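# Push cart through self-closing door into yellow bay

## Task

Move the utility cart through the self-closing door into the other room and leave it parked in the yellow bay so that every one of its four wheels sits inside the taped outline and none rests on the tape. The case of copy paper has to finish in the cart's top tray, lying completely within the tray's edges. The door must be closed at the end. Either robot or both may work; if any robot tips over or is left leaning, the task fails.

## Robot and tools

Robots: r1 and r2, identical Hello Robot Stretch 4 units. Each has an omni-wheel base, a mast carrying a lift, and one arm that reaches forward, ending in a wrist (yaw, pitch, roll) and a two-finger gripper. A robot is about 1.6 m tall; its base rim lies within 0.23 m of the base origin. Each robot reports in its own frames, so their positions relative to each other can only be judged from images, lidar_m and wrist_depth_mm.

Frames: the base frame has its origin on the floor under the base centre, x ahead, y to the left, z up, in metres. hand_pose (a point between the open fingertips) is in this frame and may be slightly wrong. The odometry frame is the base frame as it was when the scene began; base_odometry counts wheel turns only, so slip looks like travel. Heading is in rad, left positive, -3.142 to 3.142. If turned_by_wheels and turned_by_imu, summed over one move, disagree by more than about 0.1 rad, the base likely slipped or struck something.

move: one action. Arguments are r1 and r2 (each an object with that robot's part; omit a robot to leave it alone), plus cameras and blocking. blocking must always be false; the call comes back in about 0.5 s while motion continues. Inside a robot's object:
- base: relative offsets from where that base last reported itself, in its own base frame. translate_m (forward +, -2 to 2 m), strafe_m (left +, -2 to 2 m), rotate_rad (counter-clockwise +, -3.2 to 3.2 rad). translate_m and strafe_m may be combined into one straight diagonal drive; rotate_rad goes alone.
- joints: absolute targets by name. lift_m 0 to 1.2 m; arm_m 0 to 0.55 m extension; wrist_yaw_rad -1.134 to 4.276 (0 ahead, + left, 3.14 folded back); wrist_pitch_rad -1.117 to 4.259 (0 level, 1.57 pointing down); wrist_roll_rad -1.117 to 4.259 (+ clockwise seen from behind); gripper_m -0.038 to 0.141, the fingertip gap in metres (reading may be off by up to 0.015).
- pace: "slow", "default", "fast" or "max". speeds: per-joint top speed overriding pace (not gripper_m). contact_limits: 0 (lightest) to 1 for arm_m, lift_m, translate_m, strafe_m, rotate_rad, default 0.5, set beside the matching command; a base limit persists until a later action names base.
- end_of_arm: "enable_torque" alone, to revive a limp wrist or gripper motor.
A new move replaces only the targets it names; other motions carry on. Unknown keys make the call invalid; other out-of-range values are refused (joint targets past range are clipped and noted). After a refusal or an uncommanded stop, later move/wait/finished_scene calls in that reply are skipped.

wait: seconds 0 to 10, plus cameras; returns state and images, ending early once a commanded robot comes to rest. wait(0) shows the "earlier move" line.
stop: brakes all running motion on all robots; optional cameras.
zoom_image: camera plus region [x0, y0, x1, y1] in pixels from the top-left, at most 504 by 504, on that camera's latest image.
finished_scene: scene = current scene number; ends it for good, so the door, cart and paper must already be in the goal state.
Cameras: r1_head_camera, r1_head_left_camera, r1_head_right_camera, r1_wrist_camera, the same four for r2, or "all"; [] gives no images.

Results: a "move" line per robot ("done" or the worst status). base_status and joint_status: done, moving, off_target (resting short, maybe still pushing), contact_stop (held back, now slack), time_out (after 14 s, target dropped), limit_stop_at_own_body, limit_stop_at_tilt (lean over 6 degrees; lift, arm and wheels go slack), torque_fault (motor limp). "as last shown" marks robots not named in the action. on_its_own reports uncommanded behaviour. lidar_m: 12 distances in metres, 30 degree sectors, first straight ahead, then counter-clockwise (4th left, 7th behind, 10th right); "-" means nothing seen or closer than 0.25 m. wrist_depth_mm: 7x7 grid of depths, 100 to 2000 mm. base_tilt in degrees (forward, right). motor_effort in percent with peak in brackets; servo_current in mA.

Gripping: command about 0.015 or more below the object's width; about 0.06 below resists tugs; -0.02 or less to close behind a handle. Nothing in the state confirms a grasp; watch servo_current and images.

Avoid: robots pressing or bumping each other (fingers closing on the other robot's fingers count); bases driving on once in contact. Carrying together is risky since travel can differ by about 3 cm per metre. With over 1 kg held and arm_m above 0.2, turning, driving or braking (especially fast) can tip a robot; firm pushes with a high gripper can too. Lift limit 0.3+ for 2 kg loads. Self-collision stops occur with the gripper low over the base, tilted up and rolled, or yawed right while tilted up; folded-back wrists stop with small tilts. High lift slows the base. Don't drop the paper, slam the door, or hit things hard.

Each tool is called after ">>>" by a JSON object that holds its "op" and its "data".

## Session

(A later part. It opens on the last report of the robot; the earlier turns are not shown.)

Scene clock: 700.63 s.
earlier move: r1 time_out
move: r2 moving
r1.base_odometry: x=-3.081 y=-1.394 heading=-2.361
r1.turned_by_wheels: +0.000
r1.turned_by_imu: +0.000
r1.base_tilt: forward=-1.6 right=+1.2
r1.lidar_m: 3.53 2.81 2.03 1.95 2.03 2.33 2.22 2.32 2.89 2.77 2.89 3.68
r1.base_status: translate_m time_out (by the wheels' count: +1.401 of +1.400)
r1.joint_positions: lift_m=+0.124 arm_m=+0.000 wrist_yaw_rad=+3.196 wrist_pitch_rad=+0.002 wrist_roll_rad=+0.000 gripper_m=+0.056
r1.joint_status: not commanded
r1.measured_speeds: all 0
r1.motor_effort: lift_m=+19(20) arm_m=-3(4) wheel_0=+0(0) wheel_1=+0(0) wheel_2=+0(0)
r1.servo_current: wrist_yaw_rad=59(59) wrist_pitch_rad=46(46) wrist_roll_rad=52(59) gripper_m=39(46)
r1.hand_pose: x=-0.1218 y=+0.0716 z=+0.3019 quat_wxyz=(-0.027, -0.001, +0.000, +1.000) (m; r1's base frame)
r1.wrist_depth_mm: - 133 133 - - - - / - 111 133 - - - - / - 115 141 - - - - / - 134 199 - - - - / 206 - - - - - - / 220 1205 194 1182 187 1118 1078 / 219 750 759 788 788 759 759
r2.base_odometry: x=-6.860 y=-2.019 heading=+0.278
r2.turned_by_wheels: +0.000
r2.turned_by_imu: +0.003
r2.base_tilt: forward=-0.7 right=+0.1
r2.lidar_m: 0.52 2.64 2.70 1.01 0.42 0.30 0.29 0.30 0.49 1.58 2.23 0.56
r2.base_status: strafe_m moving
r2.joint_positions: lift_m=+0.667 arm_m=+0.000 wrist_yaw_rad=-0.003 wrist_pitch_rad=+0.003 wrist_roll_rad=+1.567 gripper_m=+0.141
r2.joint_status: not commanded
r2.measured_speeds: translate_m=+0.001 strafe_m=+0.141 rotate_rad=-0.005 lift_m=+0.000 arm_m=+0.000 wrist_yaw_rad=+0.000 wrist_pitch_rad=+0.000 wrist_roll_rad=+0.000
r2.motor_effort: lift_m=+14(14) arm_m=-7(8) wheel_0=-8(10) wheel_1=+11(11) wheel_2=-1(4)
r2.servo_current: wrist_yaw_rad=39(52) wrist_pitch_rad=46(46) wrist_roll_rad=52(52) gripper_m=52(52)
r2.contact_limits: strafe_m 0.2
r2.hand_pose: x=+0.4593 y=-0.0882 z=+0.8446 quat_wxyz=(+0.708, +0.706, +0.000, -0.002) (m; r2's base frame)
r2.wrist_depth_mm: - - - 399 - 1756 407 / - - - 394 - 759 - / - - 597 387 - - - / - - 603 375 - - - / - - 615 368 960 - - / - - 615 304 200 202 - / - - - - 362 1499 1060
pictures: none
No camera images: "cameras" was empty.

>>> {"op": "wait", "data": {"seconds": 0.1, "cameras": ["r2_head_camera","r2_head_right_camera"]}}

>>> {"op": "zoom_image", "data": {"camera": "r2_head_camera", "region": [120, 260, 420, 560]}}

Scene clock: 705.20 s.
earlier move: r2 done
r1.base_odometry: x=-3.081 y=-1.394 heading=-2.361
r1.turned_by_wheels: +0.000
r1.turned_by_imu: +0.000
r1.base_tilt: forward=-1.6 right=+1.3
r1.lidar_m: 3.53 2.84 2.03 1.94 2.02 2.32 2.22 2.35 2.87 2.79 2.90 3.65
r1.base_status: translate_m time_out (by the wheels' count: +1.401 of +1.400)
r1.joint_positions: lift_m=+0.124 arm_m=+0.000 wrist_yaw_rad=+3.196 wrist_pitch_rad=+0.002 wrist_roll_rad=+0.000 gripper_m=+0.056
r1.joint_status: not commanded
r1.measured_speeds: all 0
r1.motor_effort: lift_m=+20(20) arm_m=-3(4) wheel_0=+0(1) wheel_1=+0(0) wheel_2=+0(0)
r1.servo_current: wrist_yaw_rad=65(65) wrist_pitch_rad=46(52) wrist_roll_rad=39(65) gripper_m=46(46)
r1.hand_pose: x=-0.1218 y=+0.0716 z=+0.3019 quat_wxyz=(-0.027, -0.001, +0.000, +1.000) (m; r1's base frame)
r1.wrist_depth_mm: - 133 133 - - - - / - 111 133 - - - - / - 115 141 - - - - / - 134 200 - - - - / 206 - - - - - - / 220 1205 193 1182 188 1160 1098 / 219 759 759 788 778 759 750
r2.base_odometry: x=-7.014 y=-1.477 heading=+0.278
r2.turned_by_wheels: +0.000
r2.turned_by_imu: +0.001
r2.base_tilt: forward=-0.7 right=+0.1
r2.lidar_m: 2.50 2.70 2.10 0.90 0.39 0.27 0.25 0.30 0.42 1.43 0.75 0.74
r2.base_status: done
r2.joint_positions: lift_m=+0.667 arm_m=+0.000 wrist_yaw_rad=-0.003 wrist_pitch_rad=+0.003 wrist_roll_rad=+1.567 gripper_m=+0.141
r2.joint_status: not commanded
r2.measured_speeds: all 0
r2.motor_effort: lift_m=+14(15) arm_m=-7(8) wheel_0=-1(12) wheel_1=+2(12) wheel_2=+0(4)
r2.servo_current: wrist_yaw_rad=39(59) wrist_pitch_rad=46(46) wrist_roll_rad=46(65) gripper_m=46(59)
r2.contact_limits: strafe_m 0.2
r2.hand_pose: x=+0.4593 y=-0.0882 z=+0.8446 quat_wxyz=(+0.708, +0.706, +0.000, -0.002) (m; r2's base frame)
r2.wrist_depth_mm: - - - - - 1397 946 / - - - - - 1661 1138 / - - - - - 1708 1160 / - - - - - 1661 1182 / - - - - - 1618 1160 / - - - - - 1430 1182 / - - - - - 1863 1160
wait: 0.00 of 0.1 s (r2 has come to rest)
pictures: r2_head_camera, r2_head_right_camera
Images, in order (width x height): r2_head_camera 420x560, r2_head_right_camera 420x672.

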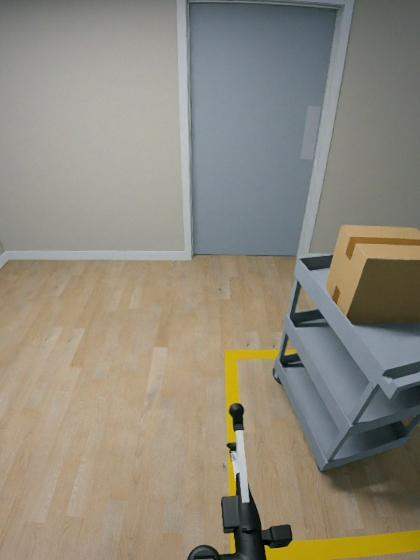

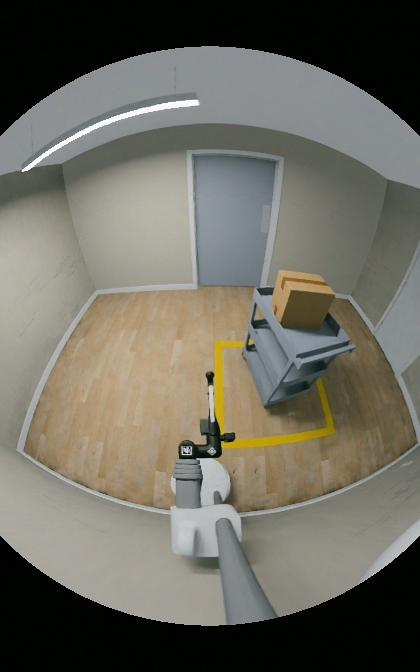

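Scaled by 1.680 from the camera's 420x560 image, which has a finer 1200x1600 frame.

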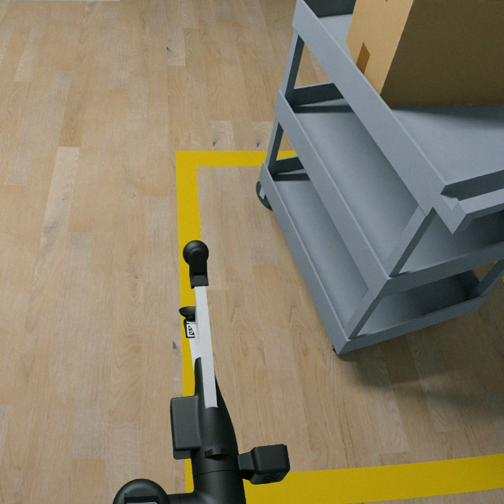

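>>> {"op": "zoom_image", "data": {"camera": "r2_head_right_camera", "region": [200, 240, 360, 450]}}

>>> {"op": "zoom_image", "data": {"camera": "r2_head_camera", "region": [180, 0, 420, 340]}}

Scaled by 2.400 from the camera's 420x672 image, which has a finer 600x960 frame.

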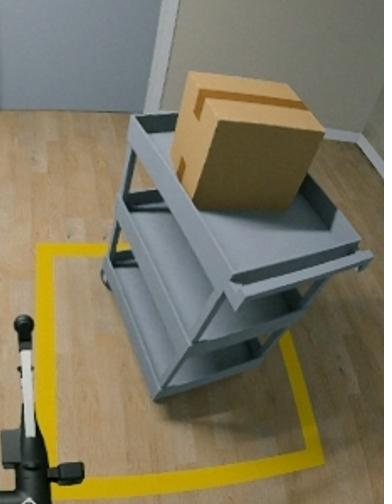

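Scaled by 1.482 from the camera's 420x560 image, which has a finer 1200x1600 frame.

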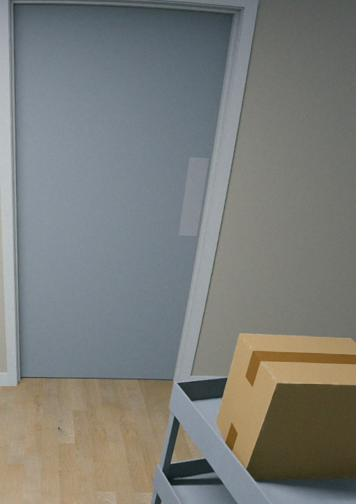

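>>> {"op": "move", "data": {"r2": {"base":{"strafe_m":-1.15},"contact_limits":{"strafe_m":0.2}}, "blocking": false, "cameras": []}}

>>> {"op": "wait", "data": {"seconds": 6, "cameras": ["r2_head_camera","r2_head_left_camera"]}}

>>> {"op": "zoom_image", "data": {"camera": "r2_head_camera", "region": [0, 230, 300, 530]}}

Scene clock: 723.03 s.
move: r2 moving
r1: as last shown
r1.lidar_m: 3.50 2.82 2.02 1.96 2.00 2.34 2.23 2.36 2.88 2.78 2.87 3.67
r1.motor_effort: lift_m=+19(20) arm_m=-4(4) wheel_0=+0(1) wheel_1=+0(0) wheel_2=+0(0)
r1.servo_current: wrist_yaw_rad=59(59) wrist_pitch_rad=46(46) wrist_roll_rad=39(59) gripper_m=39(46)
r1.wrist_depth_mm: - 133 133 - - - - / - 111 133 - - - - / - 115 141 - - - - / - 134 199 - - - - / 205 - - - - - - / 221 1205 194 1160 187 1138 1098 / 218 759 750 778 778 759 741
r2.base_odometry: x=-7.004 y=-1.512 heading=+0.278
r2.turned_by_wheels: +0.000
r2.turned_by_imu: +0.000
r2.base_tilt: forward=-0.7 right=+0.1
r2.lidar_m: 2.52 2.67 2.13 0.91 0.39 0.29 0.26 0.28 0.42 1.44 0.73 0.74
r2.base_status: strafe_m moving
r2.joint_positions: lift_m=+0.667 arm_m=+0.000 wrist_yaw_rad=-0.003 wrist_pitch_rad=+0.003 wrist_roll_rad=+1.567 gripper_m=+0.141
r2.joint_status: not commanded
r2.measured_speeds: translate_m=+0.000 strafe_m=-0.140 rotate_rad=+0.001 lift_m=+0.000 arm_m=+0.000 wrist_yaw_rad=+0.000 wrist_pitch_rad=+0.000 wrist_roll_rad=+0.000
r2.motor_effort: lift_m=+14(15) arm_m=-7(8) wheel_0=+7(13) wheel_1=-12(12) wheel_2=+0(2)
r2.servo_current: wrist_yaw_rad=39(52) wrist_pitch_rad=46(46) wrist_roll_rad=52(52) gripper_m=52(59)
r2.contact_limits: strafe_m 0.2
r2.hand_pose: x=+0.4593 y=-0.0882 z=+0.8446 quat_wxyz=(+0.708, +0.706, +0.000, -0.002) (m; r2's base frame)
r2.wrist_depth_mm: - - 831 768 - 1336 960 / - - - - - 1661 1160 / - - - - - 1661 1160 / - - - - - 1756 1182 / - - - - - 1618 1182 / - - - - - 1366 1160 / - - - - - 1808 1160
pictures: none
No camera images: "cameras" was empty.

Scene clock: 727.70 s.
earlier move: r2 done
r1.base_odometry: x=-3.081 y=-1.394 heading=-2.361
r1.turned_by_wheels: +0.000
r1.turned_by_imu: +0.000
r1.base_tilt: forward=-1.6 right=+1.3
r1.lidar_m: 3.51 2.79 2.03 1.96 2.05 2.34 2.24 2.33 2.89 2.77 2.88 3.66
r1.base_status: not commanded
r1.joint_positions: lift_m=+0.124 arm_m=+0.000 wrist_yaw_rad=+3.196 wrist_pitch_rad=+0.002 wrist_roll_rad=+0.000 gripper_m=+0.056
r1.joint_status: not commanded
r1.measured_speeds: all 0
r1.motor_effort: lift_m=+20(20) arm_m=-3(4) wheel_0=+0(1) wheel_1=+0(0) wheel_2=+0(0)
r1.servo_current: wrist_yaw_rad=33(72) wrist_pitch_rad=39(52) wrist_roll_rad=65(72) gripper_m=46(46)
r1.hand_pose: x=-0.1218 y=+0.0716 z=+0.3019 quat_wxyz=(-0.027, -0.001, +0.000, +1.000) (m; r1's base frame)
r1.wrist_depth_mm: - 133 133 - - - - / - 111 133 - - - - / - 115 141 - - - - / - 134 200 - - - - / 206 - - - - - - / 220 1205 193 1182 187 1138 1118 / 219 759 750 798 788 750 750
r2.base_odometry: x=-6.699 y=-2.583 heading=+0.277
r2.turned_by_wheels: +0.000
r2.turned_by_imu: -0.001
r2.base_tilt: forward=-0.7 right=+0.1
r2.lidar_m: 0.62 0.62 0.77 1.14 0.48 0.35 0.31 0.36 0.52 1.54 1.65 2.35
r2.base_status: done
r2.joint_positions: lift_m=+0.667 arm_m=+0.000 wrist_yaw_rad=-0.003 wrist_pitch_rad=+0.003 wrist_roll_rad=+1.567 gripper_m=+0.141
r2.joint_status: not commanded
r2.measured_speeds: all 0
r2.motor_effort: lift_m=+15(15) arm_m=-7(8) wheel_0=+1(13) wheel_1=-2(12) wheel_2=+0(2)
r2.servo_current: wrist_yaw_rad=59(65) wrist_pitch_rad=46(52) wrist_roll_rad=46(59) gripper_m=52(59)
r2.contact_limits: strafe_m 0.2
r2.hand_pose: x=+0.4593 y=-0.0882 z=+0.8446 quat_wxyz=(+0.708, +0.706, +0.000, -0.002) (m; r2's base frame)
r2.wrist_depth_mm: - - - - - 1661 1138 / - - - - - 1661 1160 / - - - - - 1708 1182 / - - - - - 1756 1182 / - - - - - 1618 1160 / - - - - - 1397 1118 / - - - - - 820 976
wait: 4.67 of 6 s (r2 has come to rest)
pictures: r2_head_camera, r2_head_left_camera
Images, in order (width x height): r2_head_camera 420x560, r2_head_left_camera 420x672.

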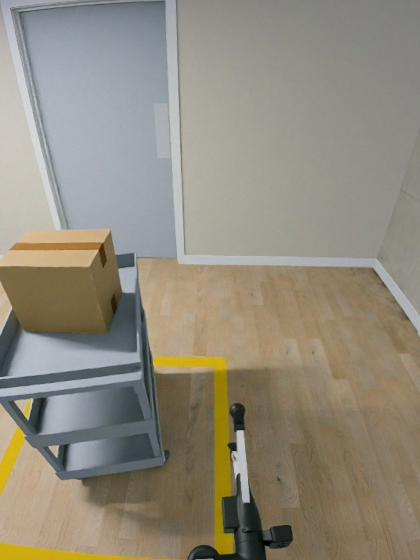

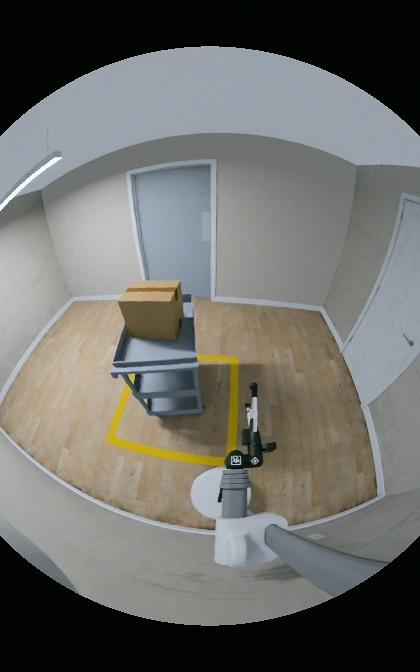

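Scaled by 1.680 from the camera's 420x560 image, which has a finer 1200x1600 frame.

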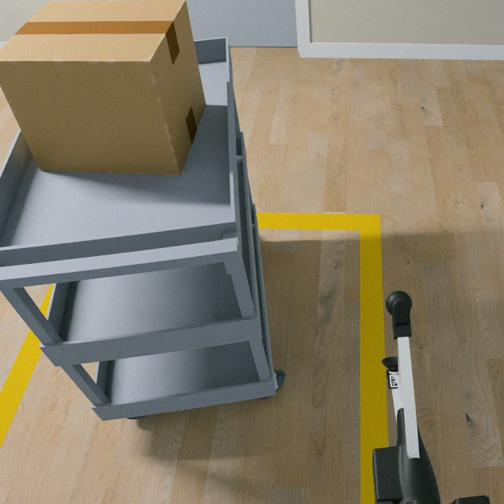

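>>> {"op": "zoom_image", "data": {"camera": "r2_head_camera", "region": [110, 320, 190, 420]}}

>>> {"op": "zoom_image", "data": {"camera": "r2_head_left_camera", "region": [160, 320, 260, 440]}}

Scaled by 5.040 from the camera's 420x560 image, which has a finer 1200x1600 frame.

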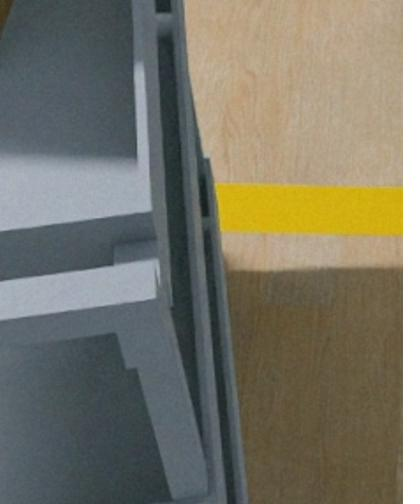

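Scaled by 4.200 from the camera's 420x672 image, which has a finer 600x960 frame.

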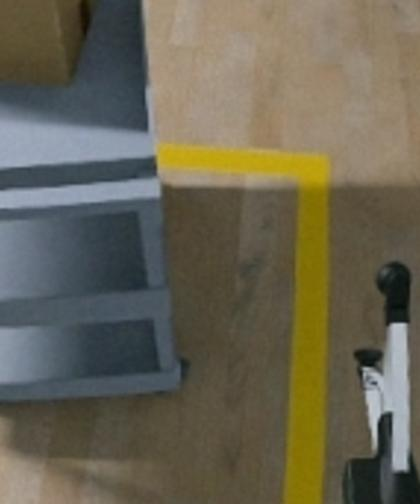

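>>> {"op": "move", "data": {"r2": {"base":{"strafe_m":-0.4},"contact_limits":{"strafe_m":0.2}}, "blocking": false, "cameras": []}}

>>> {"op": "wait", "data": {"seconds": 4, "cameras": ["r2_head_camera","r2_head_left_camera"]}}

>>> {"op": "zoom_image", "data": {"camera": "r2_head_left_camera", "region": [80, 300, 240, 460]}}

>>> {"op": "zoom_image", "data": {"camera": "r2_head_camera", "region": [0, 320, 120, 440]}}

Scene clock: 742.90 s.
move: r2 moving
r1: as last shown
r1.base_tilt: forward=-1.6 right=+1.2
r1.lidar_m: 3.52 2.80 2.02 1.95 2.04 2.35 2.25 2.36 2.92 2.77 2.89 3.69
r1.motor_effort: lift_m=+20(20) arm_m=-4(4) wheel_0=+0(1) wheel_1=+0(0) wheel_2=+0(0)
r1.servo_current: wrist_yaw_rad=46(72) wrist_pitch_rad=39(46) wrist_roll_rad=46(65) gripper_m=39(46)
r1.wrist_depth_mm: - 133 133 - - - - / - 111 133 - - - - / - 115 141 - - - - / - 134 200 - - - - / 206 - - - - - - / 220 1205 193 1182 187 1138 1098 / 219 759 741 788 778 759 750
r2.base_odometry: x=-6.689 y=-2.618 heading=+0.277
r2.turned_by_wheels: +0.000
r2.turned_by_imu: +0.000
r2.base_tilt: forward=-0.7 right=+0.1
r2.lidar_m: 0.90 0.62 0.79 1.16 0.46 0.37 0.32 0.37 0.55 1.52 1.61 2.32
r2.base_status: strafe_m moving
r2.joint_positions: lift_m=+0.667 arm_m=+0.000 wrist_yaw_rad=-0.003 wrist_pitch_rad=+0.003 wrist_roll_rad=+1.567 gripper_m=+0.141
r2.joint_status: not commanded
r2.measured_speeds: translate_m=+0.000 strafe_m=-0.141 rotate_rad=+0.001 lift_m=+0.000 arm_m=+0.000 wrist_yaw_rad=+0.000 wrist_pitch_rad=+0.000 wrist_roll_rad=+0.000
r2.motor_effort: lift_m=+15(15) arm_m=-7(8) wheel_0=+10(11) wheel_1=-12(12) wheel_2=+0(2)
r2.servo_current: wrist_yaw_rad=39(52) wrist_pitch_rad=46(46) wrist_roll_rad=52(65) gripper_m=52(52)
r2.contact_limits: strafe_m 0.2
r2.hand_pose: x=+0.4593 y=-0.0882 z=+0.8446 quat_wxyz=(+0.708, +0.706, +0.000, -0.002) (m; r2's base frame)
r2.wrist_depth_mm: - - - - - 1708 1138 / - - - - - 1708 1160 / - - - - - 1661 1160 / - - - - - 1708 1182 / - - - - - 1618 1182 / - - - - - 1397 1182 / - - - - - 991 960
pictures: none
No camera images: "cameras" was empty.

Scene clock: 745.07 s.
earlier move: r2 done
r1.base_odometry: x=-3.081 y=-1.394 heading=-2.361
r1.turned_by_wheels: +0.000
r1.turned_by_imu: +0.000
r1.base_tilt: forward=-1.6 right=+1.3
r1.lidar_m: 3.51 2.82 2.02 1.95 2.02 2.33 2.22 2.35 2.90 2.78 2.91 3.67
r1.base_status: not commanded
r1.joint_positions: lift_m=+0.124 arm_m=+0.000 wrist_yaw_rad=+3.196 wrist_pitch_rad=+0.002 wrist_roll_rad=+0.000 gripper_m=+0.056
r1.joint_status: not commanded
r1.measured_speeds: all 0
r1.motor_effort: lift_m=+19(20) arm_m=-4(4) wheel_0=-1(1) wheel_1=+0(0) wheel_2=+0(0)
r1.servo_current: wrist_yaw_rad=46(72) wrist_pitch_rad=46(46) wrist_roll_rad=59(65) gripper_m=46(46)
r1.hand_pose: x=-0.1218 y=+0.0716 z=+0.3019 quat_wxyz=(-0.027, -0.001, +0.000, +1.000) (m; r1's base frame)
r1.wrist_depth_mm: - 133 133 - - - - / - 111 133 - - - - / - 115 140 - - - - / - 134 199 - - - - / 206 - - - - - - / 220 1205 194 1160 187 1138 1098 / 219 768 750 788 778 750 759
r2.base_odometry: x=-6.590 y=-2.968 heading=+0.277
r2.turned_by_wheels: +0.000
r2.turned_by_imu: +0.000
r2.base_tilt: forward=-0.7 right=+0.1
r2.lidar_m: 2.43 0.80 0.85 1.23 0.50 0.35 0.36 0.37 0.56 1.15 1.25 1.78
r2.base_status: done
r2.joint_positions: lift_m=+0.667 arm_m=+0.000 wrist_yaw_rad=-0.003 wrist_pitch_rad=+0.003 wrist_roll_rad=+1.567 gripper_m=+0.141
r2.joint_status: not commanded
r2.measured_speeds: all 0
r2.motor_effort: lift_m=+15(15) arm_m=-7(8) wheel_0=+1(11) wheel_1=-2(12) wheel_2=+0(2)
r2.servo_current: wrist_yaw_rad=52(59) wrist_pitch_rad=33(46) wrist_roll_rad=52(65) gripper_m=52(59)
r2.contact_limits: strafe_m 0.2
r2.hand_pose: x=+0.4593 y=-0.0882 z=+0.8446 quat_wxyz=(+0.708, +0.706, +0.000, -0.002) (m; r2's base frame)
r2.wrist_depth_mm: - - - - - 1661 1138 / - - - - - 1661 1160 / - - - - - 1661 1182 / - - - - - 1661 1160 / - - - - - 1576 1182 / - - - - - 1430 1182 / - - - - - 1863 1160
wait: 2.17 of 4 s (r2 has come to rest)
pictures: r2_head_camera, r2_head_left_camera
Images, in order (width x height): r2_head_camera 420x560, r2_head_left_camera 420x672.

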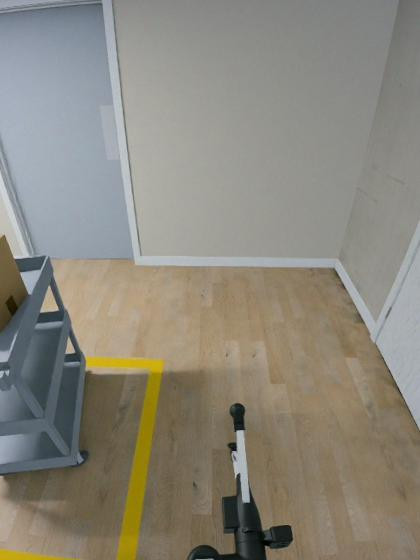

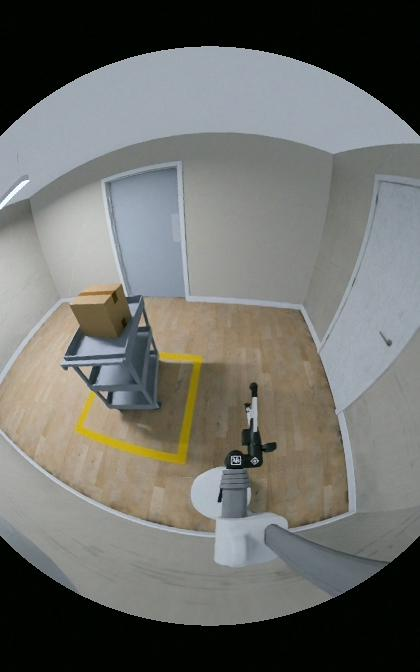

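Scaled by 3.150 from the camera's 420x672 image, which has a finer 600x960 frame.

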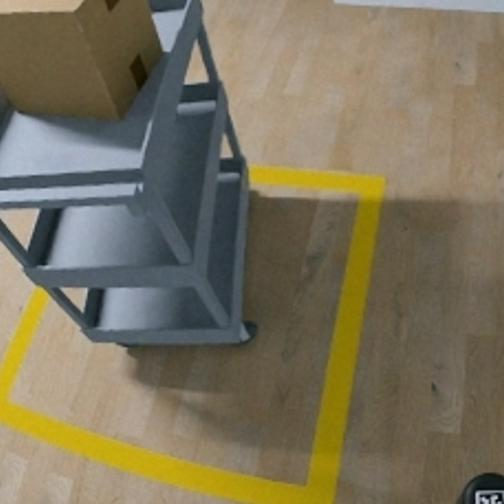

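Scaled by 4.200 from the camera's 420x560 image, which has a finer 1200x1600 frame.

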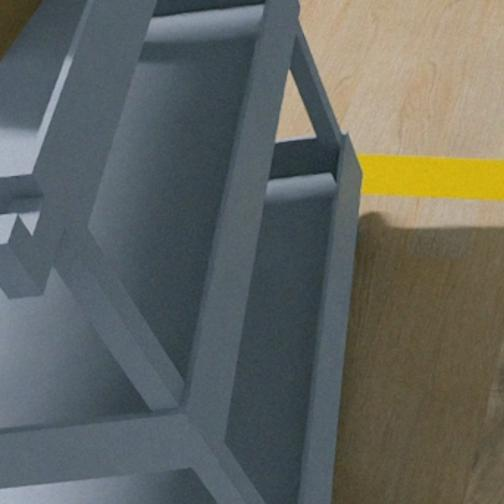

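>>> {"op": "finished_scene", "data": {"scene": 2}}

The scene is finished: the task was done.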